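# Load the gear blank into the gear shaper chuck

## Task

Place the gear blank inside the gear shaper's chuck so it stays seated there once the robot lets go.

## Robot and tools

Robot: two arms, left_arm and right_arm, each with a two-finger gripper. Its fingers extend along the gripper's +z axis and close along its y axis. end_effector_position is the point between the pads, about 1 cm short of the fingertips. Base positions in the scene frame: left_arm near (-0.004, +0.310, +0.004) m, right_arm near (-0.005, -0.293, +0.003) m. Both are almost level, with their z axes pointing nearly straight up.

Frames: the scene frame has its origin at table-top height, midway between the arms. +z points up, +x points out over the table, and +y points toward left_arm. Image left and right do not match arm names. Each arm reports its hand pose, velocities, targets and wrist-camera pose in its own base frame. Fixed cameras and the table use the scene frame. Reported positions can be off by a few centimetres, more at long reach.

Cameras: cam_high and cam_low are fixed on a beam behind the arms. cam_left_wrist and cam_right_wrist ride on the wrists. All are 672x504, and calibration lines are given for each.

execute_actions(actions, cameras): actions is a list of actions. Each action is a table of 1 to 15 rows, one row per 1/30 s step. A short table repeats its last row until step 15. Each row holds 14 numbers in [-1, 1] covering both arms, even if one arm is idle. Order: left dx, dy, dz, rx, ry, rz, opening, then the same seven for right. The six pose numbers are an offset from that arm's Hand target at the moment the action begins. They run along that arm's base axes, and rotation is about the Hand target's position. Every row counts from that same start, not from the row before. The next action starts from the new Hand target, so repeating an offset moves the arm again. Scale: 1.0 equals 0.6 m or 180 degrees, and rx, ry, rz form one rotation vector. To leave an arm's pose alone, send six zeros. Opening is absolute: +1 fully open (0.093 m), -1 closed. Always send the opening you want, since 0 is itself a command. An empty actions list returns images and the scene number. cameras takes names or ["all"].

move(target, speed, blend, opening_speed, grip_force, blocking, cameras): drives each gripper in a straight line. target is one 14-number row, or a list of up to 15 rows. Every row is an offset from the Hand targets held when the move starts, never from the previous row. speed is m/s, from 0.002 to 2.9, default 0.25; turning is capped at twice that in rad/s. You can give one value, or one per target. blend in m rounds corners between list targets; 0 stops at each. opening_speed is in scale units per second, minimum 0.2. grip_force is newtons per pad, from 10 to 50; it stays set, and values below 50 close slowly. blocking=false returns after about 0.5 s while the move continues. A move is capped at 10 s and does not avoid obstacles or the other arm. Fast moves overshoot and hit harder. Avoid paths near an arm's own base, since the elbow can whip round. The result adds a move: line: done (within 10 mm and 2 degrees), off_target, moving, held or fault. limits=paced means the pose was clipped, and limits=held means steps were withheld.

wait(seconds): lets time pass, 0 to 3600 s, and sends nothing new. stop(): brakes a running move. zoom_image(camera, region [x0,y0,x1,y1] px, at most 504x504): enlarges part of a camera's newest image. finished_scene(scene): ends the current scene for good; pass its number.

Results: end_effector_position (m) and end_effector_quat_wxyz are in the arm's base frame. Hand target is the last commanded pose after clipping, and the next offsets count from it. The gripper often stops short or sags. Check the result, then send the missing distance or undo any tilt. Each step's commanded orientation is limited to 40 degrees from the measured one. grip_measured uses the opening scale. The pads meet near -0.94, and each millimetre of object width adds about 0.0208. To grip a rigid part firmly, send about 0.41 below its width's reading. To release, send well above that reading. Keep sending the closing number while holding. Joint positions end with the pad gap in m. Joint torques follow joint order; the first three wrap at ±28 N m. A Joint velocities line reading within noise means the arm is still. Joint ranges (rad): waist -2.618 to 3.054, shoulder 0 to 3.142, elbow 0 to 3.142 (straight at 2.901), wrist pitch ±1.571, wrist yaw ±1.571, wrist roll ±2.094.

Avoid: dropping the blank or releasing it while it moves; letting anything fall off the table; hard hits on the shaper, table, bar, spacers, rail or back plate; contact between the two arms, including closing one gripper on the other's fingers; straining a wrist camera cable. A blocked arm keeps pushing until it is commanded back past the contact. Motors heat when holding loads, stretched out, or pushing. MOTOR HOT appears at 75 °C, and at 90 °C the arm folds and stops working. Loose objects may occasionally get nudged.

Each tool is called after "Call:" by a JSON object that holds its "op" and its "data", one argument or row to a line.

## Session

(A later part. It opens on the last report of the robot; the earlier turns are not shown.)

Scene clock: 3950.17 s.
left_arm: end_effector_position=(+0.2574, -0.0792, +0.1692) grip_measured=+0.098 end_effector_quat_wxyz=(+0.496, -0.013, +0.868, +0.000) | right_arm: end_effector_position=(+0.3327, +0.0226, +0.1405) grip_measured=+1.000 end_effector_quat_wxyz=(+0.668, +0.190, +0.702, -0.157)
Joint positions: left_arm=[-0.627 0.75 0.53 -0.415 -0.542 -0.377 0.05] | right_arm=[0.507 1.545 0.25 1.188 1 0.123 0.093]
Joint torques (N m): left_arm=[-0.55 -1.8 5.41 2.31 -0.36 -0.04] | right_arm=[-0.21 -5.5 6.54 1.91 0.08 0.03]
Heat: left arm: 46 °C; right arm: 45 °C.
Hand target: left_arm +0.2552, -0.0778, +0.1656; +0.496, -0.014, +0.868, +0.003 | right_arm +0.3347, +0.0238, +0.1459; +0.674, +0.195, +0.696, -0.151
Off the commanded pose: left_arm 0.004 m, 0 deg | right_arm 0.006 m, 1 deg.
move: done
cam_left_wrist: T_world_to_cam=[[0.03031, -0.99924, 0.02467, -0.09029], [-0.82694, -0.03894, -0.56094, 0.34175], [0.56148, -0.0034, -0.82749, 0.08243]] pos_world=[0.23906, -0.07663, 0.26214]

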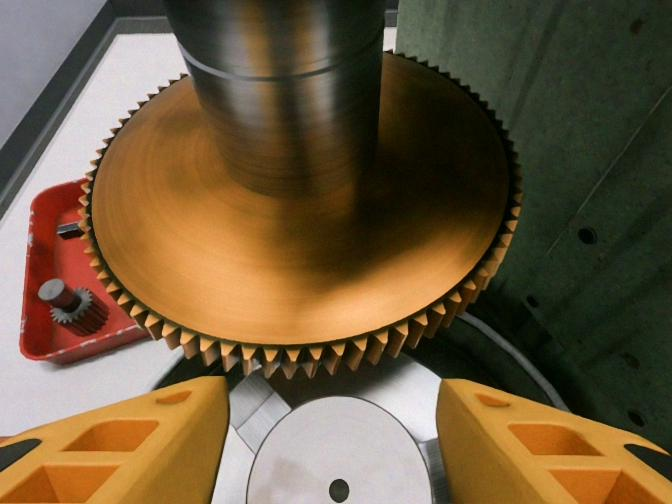

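Call:
{"op": "move", "data": {
  "target": [
    [-0.004, -0.0015, 0.028, 0, 0, 0, 0.1, 0,0,0,0,0,0,1.0],
    [-0.004, -0.0015, 0.0055, 0, 0, 0, 0.1, 0,0,0,0,0,0,1.0],
    [-0.004, -0.0015, 0.0055, 0, 0, 0, -0.8, 0,0,0,0,0,0,1.0]
  ],
  "speed": [0.06, 0.04, 0.04],
  "blend": [0.002, 0, 0],
  "opening_speed": 0.6,
  "cameras": ["cam_left_wrist"]
}}

Scene clock: 3965.43 s.
left_arm: end_effector_position=(+0.2533, -0.0792, +0.1700) grip_measured=-0.449 end_effector_quat_wxyz=(+0.492, -0.011, +0.871, +0.003) | right_arm: end_effector_position=(+0.3327, +0.0226, +0.1405) grip_measured=+1.000 end_effector_quat_wxyz=(+0.668, +0.190, +0.702, -0.157)
Joint positions: left_arm=[-0.645 0.743 0.541 -0.451 -0.555 -0.39 0.024] | right_arm=[0.507 1.545 0.25 1.188 1 0.123 0.093]
Joint torques (N m): left_arm=[-0.42 -1.51 5.56 2.43 -0.36 -0.02] | right_arm=[-0.23 -5.5 6.53 1.91 0.08 0.04]
Heat: left arm: 46 °C; right arm: 45 °C.
Hand target: left_arm +0.2528, -0.0787, +0.1688; +0.496, -0.014, +0.868, +0.003 | right_arm +0.3347, +0.0238, +0.1459; +0.674, +0.195, +0.696, -0.151
Off the commanded pose: left_arm 0.001 m, 1 deg | right_arm 0.006 m, 1 deg.
move: done
cam_left_wrist: T_world_to_cam=[[0.03003, -0.99939, 0.01807, -0.08913], [-0.83224, -0.03501, -0.5533, 0.33921], [0.5536, 0.00158, -0.83278, 0.0887]] pos_world=[0.23588, -0.07734, 0.26316]

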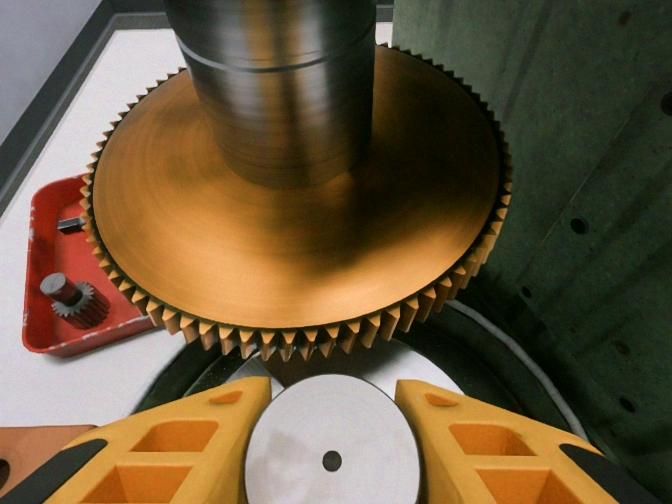

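Call:
{"op": "move", "data": {
  "target": [
    [-0.0015, 0.001, 0.005, -0.0045, -0.011, 0.0042, -0.8, 0,0,0,0,0,0,1.0],
    [-0.0015, 0.001, 0.005, -0.0045, -0.011, 0.0042, 0.1, 0,0,0,0,0,0,1.0]
  ],
  "speed": [0.03, 0.03],
  "opening_speed": 2.5,
  "cameras": ["cam_left_wrist"]
}}

Scene clock: 3986.70 s.
left_arm: end_effector_position=(+0.2525, -0.0785, +0.1727) grip_measured=+0.098 end_effector_quat_wxyz=(+0.507, -0.018, +0.862, +0.001) | right_arm: end_effector_position=(+0.3327, +0.0226, +0.1405) grip_measured=+1.000 end_effector_quat_wxyz=(+0.668, +0.190, +0.702, -0.157)
Joint positions: left_arm=[-0.661 0.718 0.519 -0.422 -0.586 -0.395 0.05] | right_arm=[0.507 1.545 0.25 1.188 1 0.123 0.093]
Joint torques (N m): left_arm=[-0.64 -1.28 5.85 2.38 -0.36 -0.1] | right_arm=[-0.23 -5.52 6.53 1.91 0.09 0.03]
Heat: left arm: 45 °C; right arm: 45 °C.
Hand target: left_arm +0.2519, -0.0781, +0.1718; +0.511, -0.024, +0.859, +0.000 | right_arm +0.3347, +0.0238, +0.1459; +0.674, +0.195, +0.696, -0.151
Off the commanded pose: left_arm 0.001 m, 1 deg | right_arm 0.006 m, 1 deg.
move: done
cam_left_wrist: T_world_to_cam=[[0.03951, -0.99882, 0.02816, -0.09238], [-0.81162, -0.04852, -0.58217, 0.33879], [0.58285, 0.00015, -0.81258, 0.0803]] pos_world=[0.23181, -0.07585, 0.26509]

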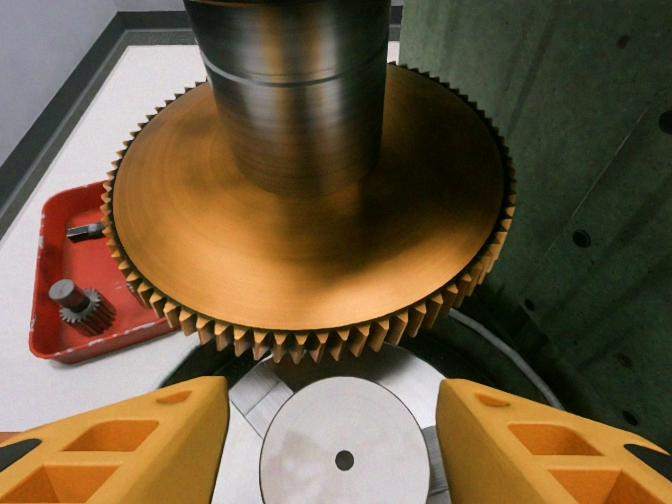

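Call:
{"op": "move", "data": {
  "target": [
    [0, -0.0025, 0, -0.0018, 0, 0.0012, -0.8, 0,0,0,0,0,0,1.0],
    [-0.0086, 0.0017, -0.0228, -0.0024, 0.011, 0.0004, -0.8, 0,0,0,0,0,0,1.0],
    [-0.0079, -0.0067, -0.023, -0.0027, 0.0165, 0, -0.8, 0,0,0,0,0,0,1.0],
    [-0.0071, 0.0017, -0.0233, -0.003, 0.022, -0.0004, -0.8, 0,0,0,0,0,0,1.0],
    [-0.0063, -0.0067, -0.0237, -0.0033, 0.0275, -0.0008, -0.8, 0,0,0,0,0,0,1.0],
    [-0.0055, 0.0017, -0.024, -0.0036, 0.033, -0.0012, -0.8, 0,0,0,0,0,0,1.0],
    [-0.0048, -0.0067, -0.0243, -0.0039, 0.0385, -0.0016, -0.8, 0,0,0,0,0,0,1.0],
    [-0.004, 0.0017, -0.0246, -0.0042, 0.044, -0.002, -0.8, 0,0,0,0,0,0,1.0],
    [-0.0048, -0.0067, -0.0243, -0.0039, 0.0385, -0.0016, -0.8, 0,0,0,0,0,0,1.0],
    [-0.0055, 0.0017, -0.024, -0.0036, 0.033, -0.0012, -0.8, 0,0,0,0,0,0,1.0],
    [-0.0063, -0.0067, -0.0237, -0.0033, 0.0275, -0.0008, -0.8, 0,0,0,0,0,0,1.0],
    [-0.0071, 0.0017, -0.0233, -0.003, 0.022, -0.0004, -0.8, 0,0,0,0,0,0,1.0],
    [-0.0079, -0.0067, -0.023, -0.0027, 0.0165, 0, -0.8, 0,0,0,0,0,0,1.0],
    [-0.0086, 0.0017, -0.0228, -0.0024, 0.011, 0.0004, -0.8, 0,0,0,0,0,0,1.0],
    [-0.0075, -0.0025, -0.0233, -0.003, 0.022, -0.0004, -0.8, 0,0,0,0,0,0,1.0]
  ],
  "speed": 0.03,
  "blend": [0, 0.001, 0.001, 0.001, 0.001, 0.001, 0.001, 0.001, 0.001, 0.001, 0.001, 0.001, 0.001, 0.001, 0],
  "opening_speed": 0.8,
  "cameras": ["cam_left_wrist"]
}}

Scene clock: 4068.47 s.
left_arm: end_effector_position=(+0.2515, -0.0797, +0.1702) grip_measured=-0.512 end_effector_quat_wxyz=(+0.508, -0.037, +0.861, -0.011) | right_arm: end_effector_position=(+0.3327, +0.0226, +0.1405) grip_measured=+1.000 end_effector_quat_wxyz=(+0.668, +0.190, +0.702, -0.157)
Joint positions: left_arm=[-0.671 0.716 0.509 -0.416 -0.592 -0.446 0.021] | right_arm=[0.507 1.545 0.25 1.188 1 0.123 0.093]
Joint torques (N m): left_arm=[0.65 1.09 7.28 1.64 0.01 0] | right_arm=[-0.21 -5.52 6.53 1.9 0.08 0.04]
Heat: left arm: 45 °C; right arm: 45 °C.
Hand target: left_arm +0.2474, -0.0797, +0.1579; +0.481, -0.025, +0.876, -0.004 | right_arm +0.3347, +0.0238, +0.1459; +0.674, +0.195, +0.696, -0.151
Off the commanded pose: left_arm 0.013 m, 4 deg | right_arm 0.006 m, 1 deg.
move: off_target (left_arm)
cam_left_wrist: T_world_to_cam=[[0.05939, -0.99582, 0.0694, -0.10533], [-0.8091, -0.08874, -0.58093, 0.33241], [0.58466, -0.02165, -0.81099, 0.07648]] pos_world=[0.23049, -0.07373, 0.26244]

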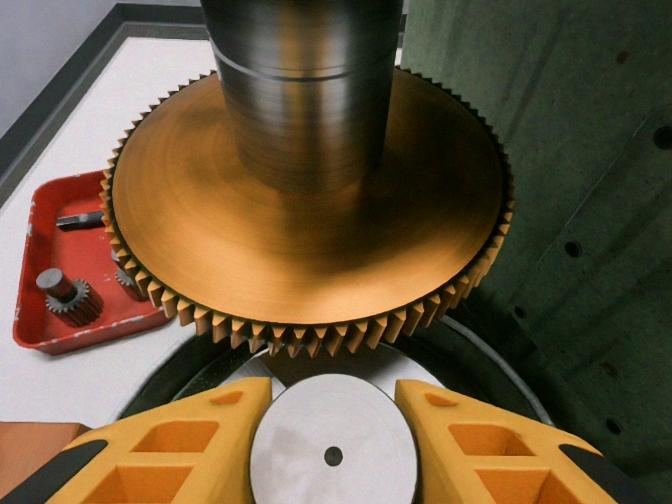

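Call:
{"op": "move", "data": {
  "target": [
    [0, 0.0016, -0.004, 0.0028, 0, -0.0019, -0.8, 0,0,0,0,0,0,1.0],
    [-0.0012, -0.005, -0.005, 0.0033, -0.0083, -0.0013, -0.8, 0,0,0,0,0,0,1.0],
    [-0.0023, 0.0016, -0.005, 0.0037, -0.0165, -0.0007, -0.8, 0,0,0,0,0,0,1.0],
    [-0.0012, -0.005, -0.006, 0.0033, -0.0083, -0.0013, -0.8, 0,0,0,0,0,0,1.0],
    [0, 0.0016, -0.006, 0.0028, 0, -0.0019, -0.8, 0,0,0,0,0,0,1.0],
    [0.0012, -0.005, -0.007, 0.0024, 0.0083, -0.0025, -0.8, 0,0,0,0,0,0,1.0],
    [0.0023, 0.0016, -0.007, 0.0019, 0.0165, -0.0031, -0.8, 0,0,0,0,0,0,1.0],
    [0.0012, -0.005, -0.008, 0.0024, 0.0083, -0.0025, -0.8, 0,0,0,0,0,0,1.0],
    [0, 0.0016, -0.008, 0.0028, 0, -0.0019, -0.8, 0,0,0,0,0,0,1.0],
    [-0.0012, -0.005, -0.009, 0.0033, -0.0083, -0.0013, -0.8, 0,0,0,0,0,0,1.0],
    [-0.0023, 0.0016, -0.009, 0.0037, -0.0165, -0.0007, -0.8, 0,0,0,0,0,0,1.0],
    [-0.0012, -0.005, -0.01, 0.0033, -0.0083, -0.0013, -0.8, 0,0,0,0,0,0,1.0],
    [0, -0.0017, -0.01, 0.0028, 0, -0.0019, -0.8, 0,0,0,0,0,0,1.0]
  ],
  "speed": 0.035,
  "blend": [0.001, 0.001, 0.001, 0.001, 0.001, 0.001, 0.001, 0.001, 0.001, 0.001, 0.001, 0.001, 0],
  "cameras": ["cam_left_wrist"]
}}

Scene clock: 4100.77 s.
left_arm: end_effector_position=(+0.2519, -0.0789, +0.1697) grip_measured=-0.512 end_effector_quat_wxyz=(+0.516, -0.037, +0.856, -0.008) | right_arm: end_effector_position=(+0.3327, +0.0226, +0.1405) grip_measured=+1.000 end_effector_quat_wxyz=(+0.668, +0.190, +0.702, -0.157)
Joint positions: left_arm=[-0.679 0.71 0.491 -0.391 -0.612 -0.439 0.021] | right_arm=[0.507 1.545 0.25 1.188 1 0.123 0.093]
Joint torques (N m): left_arm=[0.94 1.89 6.84 1.62 0.18 -0.05] | right_arm=[-0.24 -5.53 6.54 1.9 0.08 0.04]
Heat: left arm: 46 °C; right arm: 45 °C.
Hand target: left_arm +0.2474, -0.0806, +0.1519; +0.481, -0.021, +0.877, -0.001 | right_arm +0.3347, +0.0238, +0.1459; +0.674, +0.195, +0.696, -0.151
Off the commanded pose: left_arm 0.018 m, 5 deg | right_arm 0.006 m, 1 deg.
move: off_target (left_arm)
cam_left_wrist: T_world_to_cam=[[0.06337, -0.99592, 0.06418, -0.10467], [-0.79796, -0.08919, -0.59607, 0.33232], [0.59937, -0.01344, -0.80036, 0.07099]] pos_world=[0.22926, -0.07365, 0.26162]

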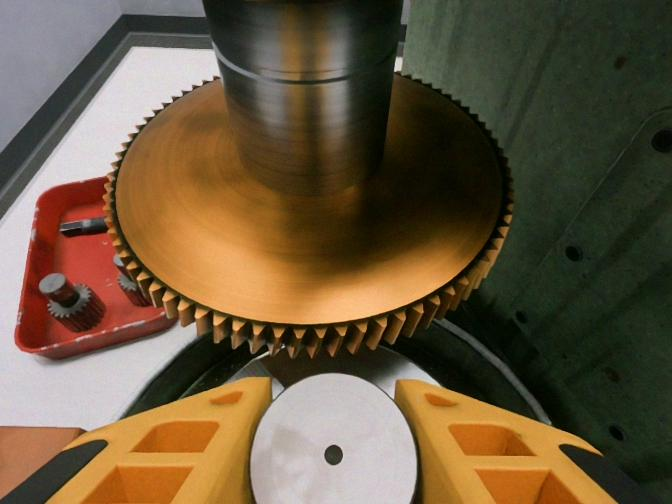

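Call:
{"op": "move", "data": {
  "target": [
    [0, 0.003, 0, 0, 0, 0, -0.8, 0,0,0,0,0,0,1.0],
    [0.0008, 0.0045, 0, -0.0003, 0.0055, -0.0004, -0.8, 0,0,0,0,0,0,1.0],
    [-0.0008, 0.006, 0, 0.0003, -0.0055, 0.0004, -0.8, 0,0,0,0,0,0,1.0],
    [0.0008, 0.0075, 0, -0.0003, 0.0055, -0.0004, -0.8, 0,0,0,0,0,0,1.0],
    [-0.0008, 0.009, 0, 0.0003, -0.0055, 0.0004, -0.8, 0,0,0,0,0,0,1.0],
    [0, 0.0095, 0, 0, 0, 0, -0.8, 0,0,0,0,0,0,1.0]
  ],
  "speed": 0.02,
  "blend": [0.001, 0.001, 0.001, 0.001, 0.001, 0]
}}

Scene clock: 4140.20 s.
left_arm: end_effector_position=(+0.2525, -0.0784, +0.1670) grip_measured=-0.512 end_effector_quat_wxyz=(+0.506, -0.035, +0.862, -0.016) | right_arm: end_effector_position=(+0.3327, +0.0226, +0.1405) grip_measured=+1.000 end_effector_quat_wxyz=(+0.668, +0.190, +0.702, -0.157)
Joint positions: left_arm=[-0.648 0.71 0.495 -0.401 -0.563 -0.433 0.021] | right_arm=[0.507 1.545 0.25 1.188 1 0.123 0.093]
Joint torques (N m): left_arm=[1.21 0.1 5.85 1.77 -0.03 0.16] | right_arm=[-0.23 -5.5 6.53 1.91 0.08 0.04]
Heat: left arm: 46 °C; right arm: 45 °C.
Hand target: left_arm +0.2474, -0.0749, +0.1519; +0.481, -0.021, +0.877, -0.001 | right_arm +0.3347, +0.0238, +0.1459; +0.674, +0.195, +0.696, -0.151
Off the commanded pose: left_arm 0.016 m, 4 deg | right_arm 0.006 m, 1 deg.
move: off_target (left_arm); blend cut to 0.0007 m at target 1

Call:
{"op": "wait", "data": {
  "seconds": 0.1,
  "cameras": ["cam_left_wrist"]
}}

Scene clock: 4143.23 s.
left_arm: end_effector_position=(+0.2525, -0.0784, +0.1670) grip_measured=-0.512 end_effector_quat_wxyz=(+0.506, -0.035, +0.862, -0.016) | right_arm: end_effector_position=(+0.3327, +0.0226, +0.1405) grip_measured=+1.000 end_effector_quat_wxyz=(+0.668, +0.190, +0.702, -0.157)
Joint positions: left_arm=[-0.648 0.71 0.495 -0.401 -0.563 -0.433 0.021] | right_arm=[0.507 1.545 0.25 1.188 1 0.123 0.093]
Joint torques (N m): left_arm=[1.28 0.1 5.96 1.79 -0.02 0.14] | right_arm=[-0.21 -5.52 6.53 1.91 0.09 0.03]
Heat: left arm: 46 °C; right arm: 45 °C.
Hand target: left_arm +0.2474, -0.0749, +0.1519; +0.481, -0.021, +0.877, -0.001 | right_arm +0.3347, +0.0238, +0.1459; +0.674, +0.195, +0.696, -0.151
Tool commands: left_gripper/opening=-0.8 right_gripper/opening=+1.0
Off the commanded pose: left_arm 0.016 m, 4 deg | right_arm 0.006 m, 1 deg.
wait: 0.10 s; at rest from the start
cam_left_wrist: T_world_to_cam=[[0.05279, -0.99578, 0.07513, -0.10313], [-0.81214, -0.08659, -0.577, 0.33177], [0.58107, -0.03056, -0.81328, 0.07398]] pos_world=[0.23191, -0.07171, 0.25935]

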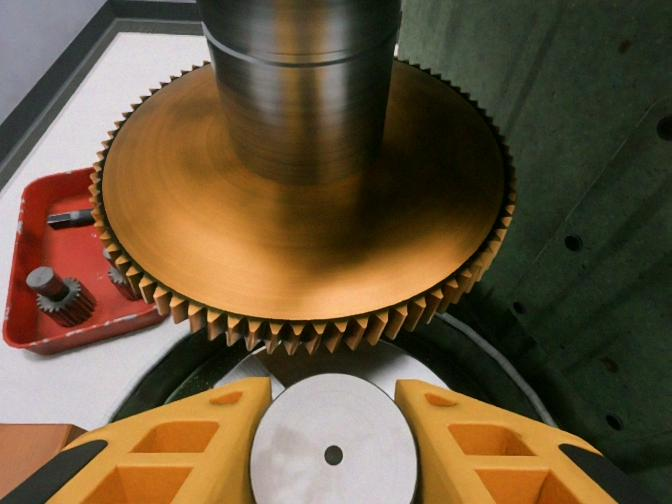

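Call:
{"op": "move", "data": {
  "target": [
    [0, -0.004, -0.001, 0.0046, 0, -0.0031, -0.8, 0,0,0,0,0,0,1.0],
    [0.0012, -0.008, -0.002, 0.0042, 0.0083, -0.0037, -0.8, 0,0,0,0,0,0,1.0],
    [-0.0012, -0.01, -0.003, 0.0051, -0.0083, -0.0025, -0.8, 0,0,0,0,0,0,1.0],
    [0, -0.006, -0.004, 0.0092, 0, -0.0062, -0.8, 0,0,0,0,0,0,1.0],
    [0.0012, -0.002, -0.005, 0.0042, 0.0083, -0.0037, -0.8, 0,0,0,0,0,0,1.0],
    [-0.0012, -0.006, -0.006, 0.0005, -0.0083, 0.0006, -0.8, 0,0,0,0,0,0,1.0],
    [0, -0.01, -0.007, 0.0046, 0, -0.0031, -0.8, 0,0,0,0,0,0,1.0],
    [0, -0.006, -0.008, 0.0046, 0, -0.0031, -0.8, 0,0,0,0,0,0,1.0]
  ],
  "speed": 0.03,
  "blend": [0.001, 0.001, 0.001, 0.001, 0.001, 0.001, 0.001, 0]
}}

Scene clock: 4158.80 s.
left_arm: end_effector_position=(+0.2524, -0.0788, +0.1669) grip_measured=-0.512 end_effector_quat_wxyz=(+0.512, -0.034, +0.859, -0.011) | right_arm: end_effector_position=(+0.3327, +0.0226, +0.1405) grip_measured=+1.000 end_effector_quat_wxyz=(+0.668, +0.190, +0.702, -0.157)
Joint positions: left_arm=[-0.663 0.709 0.485 -0.386 -0.587 -0.43 0.021] | right_arm=[0.507 1.545 0.25 1.188 1 0.123 0.093]
Joint torques (N m): left_arm=[0.61 1.26 5.55 1.81 0.05 0.13] | right_arm=[-0.23 -5.52 6.54 1.91 0.09 0.04]
Heat: left arm: 45 °C; right arm: 45 °C.
Hand target: left_arm +0.2474, -0.0785, +0.1471; +0.481, -0.013, +0.877, +0.003 | right_arm +0.3347, +0.0238, +0.1459; +0.674, +0.195, +0.696, -0.151
Off the commanded pose: left_arm 0.020 m, 5 deg | right_arm 0.006 m, 1 deg.
move: off_target (left_arm)

Call:
{"op": "move", "data": {
  "target": [
    [0, 0, 0, -0.0092, 0, 0.0062, -0.8, 0,0,0,0,0,0,1.0],
    [0, 0.003, 0, -0.0152, 0, 0.0102, -0.8, 0,0,0,0,0,0,1.0],
    [0.0012, 0.005, -0.001, -0.0212, 0.0083, 0.0134, -0.8, 0,0,0,0,0,0,1.0],
    [-0.0012, 0.005, -0.001, -0.0248, -0.0083, 0.0177, -0.8, 0,0,0,0,0,0,1.0],
    [0.0012, 0, -0.002, -0.0212, 0.0083, 0.0134, -0.8, 0,0,0,0,0,0,1.0],
    [0, -0.003, -0.002, -0.0152, 0, 0.0102, -0.8, 0,0,0,0,0,0,1.0],
    [-0.0012, 0.003, -0.003, -0.0201, -0.011, 0.0148, -0.8, 0,0,0,0,0,0,1.0],
    [0, 0.001, -0.003, -0.0184, 0, 0.0124, -0.8, 0,0,0,0,0,0,1.0]
  ],
  "speed": 0.035,
  "blend": [0.001, 0.001, 0.001, 0.001, 0.001, 0.001, 0.001, 0]
}}

Scene clock: 4200.87 s.
left_arm: end_effector_position=(+0.2524, -0.0785, +0.1639) grip_measured=-0.512 end_effector_quat_wxyz=(+0.514, -0.044, +0.857, -0.016) | right_arm: end_effector_position=(+0.3327, +0.0226, +0.1405) grip_measured=+1.000 end_effector_quat_wxyz=(+0.668, +0.190, +0.702, -0.157)
Joint positions: left_arm=[-0.666 0.706 0.469 -0.369 -0.594 -0.452 0.021] | right_arm=[0.507 1.545 0.25 1.188 1 0.123 0.093]
Joint torques (N m): left_arm=[1.06 1.44 6.32 1.68 0.09 -0.29] | right_arm=[-0.24 -5.55 6.54 1.9 0.09 0.04]
Heat: left arm: 45 °C; right arm: 45 °C.
Hand target: left_arm +0.2474, -0.0779, +0.1453; +0.480, -0.044, +0.876, -0.013 | right_arm +0.3347, +0.0238, +0.1459; +0.674, +0.195, +0.696, -0.151
Off the commanded pose: left_arm 0.019 m, 4 deg | right_arm 0.006 m, 1 deg.
move: off_target (left_arm)

Call:
{"op": "move", "data": {
  "target": [
    [0, -0.003, -0.001, 0.0046, 0, -0.0031, -0.8, 0,0,0,0,0,0,1.0],
    [-0.0008, 0.002, -0.001, 0.0005, -0.0083, 0.0006, -0.8, 0,0,0,0,0,0,1.0],
    [0, 0.004, -0.002, -0.0069, 0, 0.0047, -0.8, 0,0,0,0,0,0,1.0],
    [0.0008, 0.004, -0.002, -0.0118, 0.0055, 0.0074, -0.8, 0,0,0,0,0,0,1.0],
    [-0.0015, 0, -0.003, -0.004, -0.011, 0.0039, -0.8, 0,0,0,0,0,0,1.0],
    [-0.0018, -0.003, -0.003, 0.0031, -0.0138, -0.0006, -0.8, 0,0,0,0,0,0,1.0],
    [-0.0008, 0.002, -0.004, -0.0043, -0.0055, 0.0035, -0.8, 0,0,0,0,0,0,1.0],
    [0, 0.001, -0.005, -0.0046, 0, 0.0031, -0.8, 0,0,0,0,0,0,1.0]
  ],
  "speed": 0.035,
  "blend": [0.001, 0.001, 0.001, 0.001, 0.001, 0.001, 0.001, 0]
}}

Scene clock: 4214.87 s.
left_arm: end_effector_position=(+0.2525, -0.0785, +0.1638) grip_measured=-0.512 end_effector_quat_wxyz=(+0.518, -0.046, +0.854, -0.015) | right_arm: end_effector_position=(+0.3327, +0.0226, +0.1405) grip_measured=+1.000 end_effector_quat_wxyz=(+0.668, +0.190, +0.702, -0.157)
Joint positions: left_arm=[-0.672 0.703 0.46 -0.355 -0.605 -0.452 0.021] | right_arm=[0.507 1.545 0.25 1.188 1 0.123 0.093]
Joint torques (N m): left_arm=[1.68 1.57 6 1.64 0.19 -0.46] | right_arm=[-0.23 -5.5 6.54 1.91 0.08 0.03]
Heat: left arm: 45 °C; right arm: 45 °C.
Hand target: left_arm +0.2474, -0.0773, +0.1423; +0.480, -0.052, +0.876, -0.017 | right_arm +0.3347, +0.0238, +0.1459; +0.674, +0.195, +0.696, -0.151
Off the commanded pose: left_arm 0.022 m, 5 deg | right_arm 0.006 m, 1 deg.
move: off_target (left_arm)

Call:
{"op": "wait", "data": {
  "seconds": 0.1,
  "cameras": ["cam_left_wrist"]
}}

Scene clock: 4221.60 s.
left_arm: end_effector_position=(+0.2525, -0.0785, +0.1638) grip_measured=-0.512 end_effector_quat_wxyz=(+0.518, -0.046, +0.854, -0.015) | right_arm: end_effector_position=(+0.3327, +0.0226, +0.1405) grip_measured=+1.000 end_effector_quat_wxyz=(+0.668, +0.190, +0.702, -0.157)
Joint positions: left_arm=[-0.672 0.703 0.46 -0.355 -0.605 -0.452 0.021] | right_arm=[0.507 1.545 0.25 1.188 1 0.123 0.093]
Joint torques (N m): left_arm=[1.66 1.54 6.01 1.62 0.22 -0.46] | right_arm=[-0.23 -5.55 6.54 1.91 0.08 0.03]
Heat: left arm: 45 °C; right arm: 45 °C.
Hand target: left_arm +0.2474, -0.0773, +0.1423; +0.480, -0.052, +0.876, -0.017 | right_arm +0.3347, +0.0238, +0.1459; +0.674, +0.195, +0.696, -0.151
Tool commands: left_gripper/opening=-0.8 right_gripper/opening=+1.0
Off the commanded pose: left_arm 0.022 m, 5 deg | right_arm 0.006 m, 1 deg.
wait: 0.10 s; at rest from the start
cam_left_wrist: T_world_to_cam=[[0.0698, -0.99383, 0.08616, -0.10899], [-0.79344, -0.10766, -0.59905, 0.32711], [0.60463, -0.02655, -0.79607, 0.06286]] pos_world=[0.22915, -0.07143, 0.25538]

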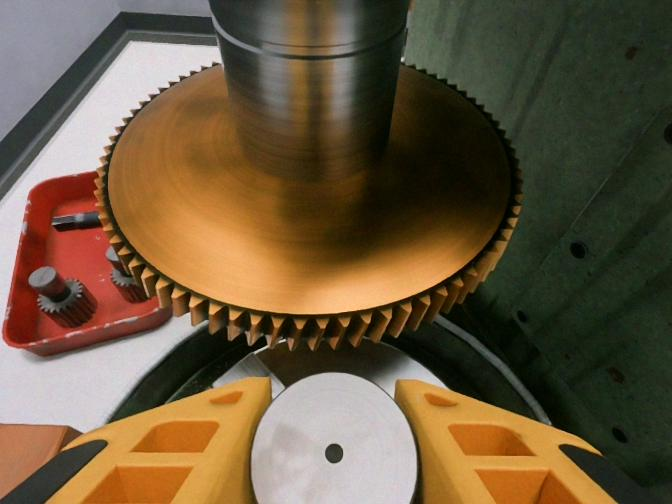

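Call:
{"op": "move", "data": {
  "target": [
    [0.005, -0.001, 0.0435, 0.0015, -0.022, 0.0015, -0.8, 0,0,0,0,0,0,1.0],
    [0.005, -0.001, 0.0435, 0.0015, -0.022, 0.0015, 0.1, 0,0,0,0,0,0,1.0]
  ],
  "speed": [0.06, 0.06],
  "opening_speed": 2.5,
  "cameras": ["cam_left_wrist"]
}}

Scene clock: 4259.47 s.
left_arm: end_effector_position=(+0.2492, -0.0756, +0.1607) grip_measured=+0.098 end_effector_quat_wxyz=(+0.507, -0.046, +0.861, -0.007) | right_arm: end_effector_position=(+0.3327, +0.0226, +0.1405) grip_measured=+1.000 end_effector_quat_wxyz=(+0.668, +0.190, +0.702, -0.157)
Joint positions: left_arm=[-0.672 0.703 0.472 -0.402 -0.606 -0.464 0.05] | right_arm=[0.507 1.545 0.25 1.188 1 0.123 0.093]
Joint torques (N m): left_arm=[-0.32 -0.36 8.72 2.17 -0.26 -0.12] | right_arm=[-0.21 -5.52 6.53 1.91 0.08 0.03]
Heat: left arm: 46 °C; right arm: 45 °C.
Hand target: left_arm +0.2504, -0.0779, +0.1684; +0.510, -0.052, +0.858, -0.016 | right_arm +0.3347, +0.0238, +0.1459; +0.674, +0.195, +0.696, -0.151
Off the commanded pose: left_arm 0.008 m, 1 deg | right_arm 0.006 m, 1 deg.
move: done
cam_left_wrist: T_world_to_cam=[[0.07835, -0.99437, 0.07142, -0.10542], [-0.80842, -0.10529, -0.57912, 0.32367], [0.58337, -0.01236, -0.81211, 0.07139]] pos_world=[0.22828, -0.06986, 0.25295]

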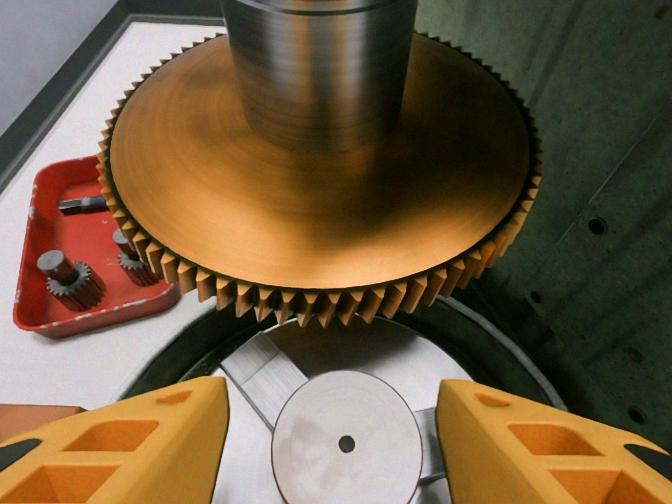

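Call:
{"op": "move", "data": {
  "target": [
    [0, 0, 0, 0, 0, 0, 0.3, 0,0,0,0,0,0,1.0],
    [-0.078, 0, 0.055, 0, 0, 0, 0.3, 0,0,0,0,0,0,1.0],
    [-0.13, -0.0057, 0.0525, 0.0072, -0.131, 0.0095, 0.3, 0,0,0,0,0,0,1.0]
  ],
  "speed": [0.05, 0.06, 0.12],
  "blend": [0, 0.005, 0],
  "opening_speed": 1.5,
  "cameras": ["cam_left_wrist", "cam_low"]
}}

Scene clock: 4279.00 s.
left_arm: end_effector_position=(+0.1738, -0.0783, +0.1919) grip_measured=+0.298 end_effector_quat_wxyz=(+0.672, -0.040, +0.739, -0.002) | right_arm: end_effector_position=(+0.3327, +0.0226, +0.1405) grip_measured=+1.000 end_effector_quat_wxyz=(+0.668, +0.190, +0.702, -0.157)
Joint positions: left_arm=[-1.498 0.707 0.448 -1.098 -1.473 -1.413 0.059] | right_arm=[0.507 1.545 0.25 1.188 1 0.123 0.093]
Joint torques (N m): left_arm=[-0.51 1.32 7.92 0.75 -0.76 -0.14] | right_arm=[-0.21 -5.53 6.52 1.9 0.08 0.03]
Heat: left arm: 48 °C; right arm: 45 °C.
Hand target: left_arm +0.1724, -0.0813, +0.1999; +0.675, -0.055, +0.735, -0.009 | right_arm +0.3347, +0.0238, +0.1459; +0.674, +0.195, +0.696, -0.151
Off the commanded pose: left_arm 0.009 m, 2 deg | right_arm 0.006 m, 1 deg.
move: done
cam_left_wrist: T_world_to_cam=[[0.05902, -0.99567, 0.07177, -0.10118], [-0.50817, -0.09185, -0.85635, 0.28255], [0.85923, 0.01407, -0.51139, 0.03709]] pos_world=[0.11768, -0.07531, 0.26819]
Images, in order (width x height): cam_low 672x504, cam_left_wrist 672x504.

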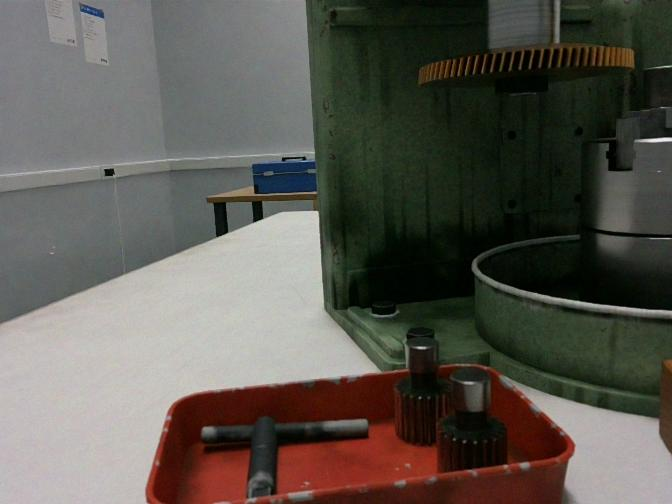

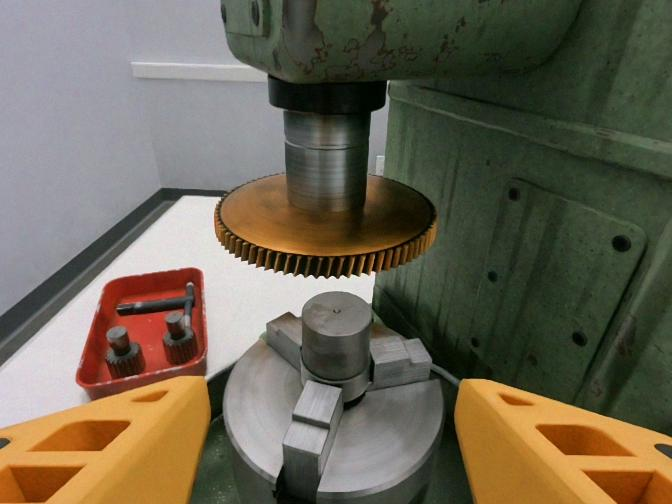

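Call:
{"op": "zoom_image", "data": {
  "camera": "cam_left_wrist",
  "region": [270, 275, 410, 415]
}}

Call:
{"op": "zoom_image", "data": {
  "camera": "cam_low",
  "region": [572, 20, 672, 200]
}}

Scaled by 3.600 from the camera's image (finer frame: 960x720).

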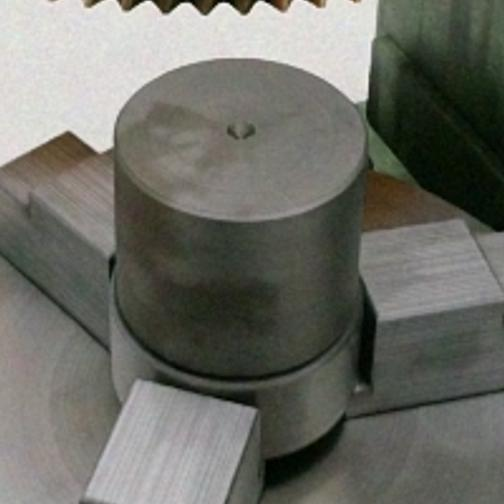

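Scaled by 2.800 from the camera's image (finer frame: 960x720).

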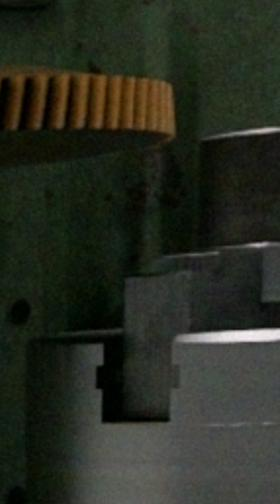

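Call:
{"op": "finished_scene", "data": {
  "scene": 2
}}

The scene is finished: the task was done.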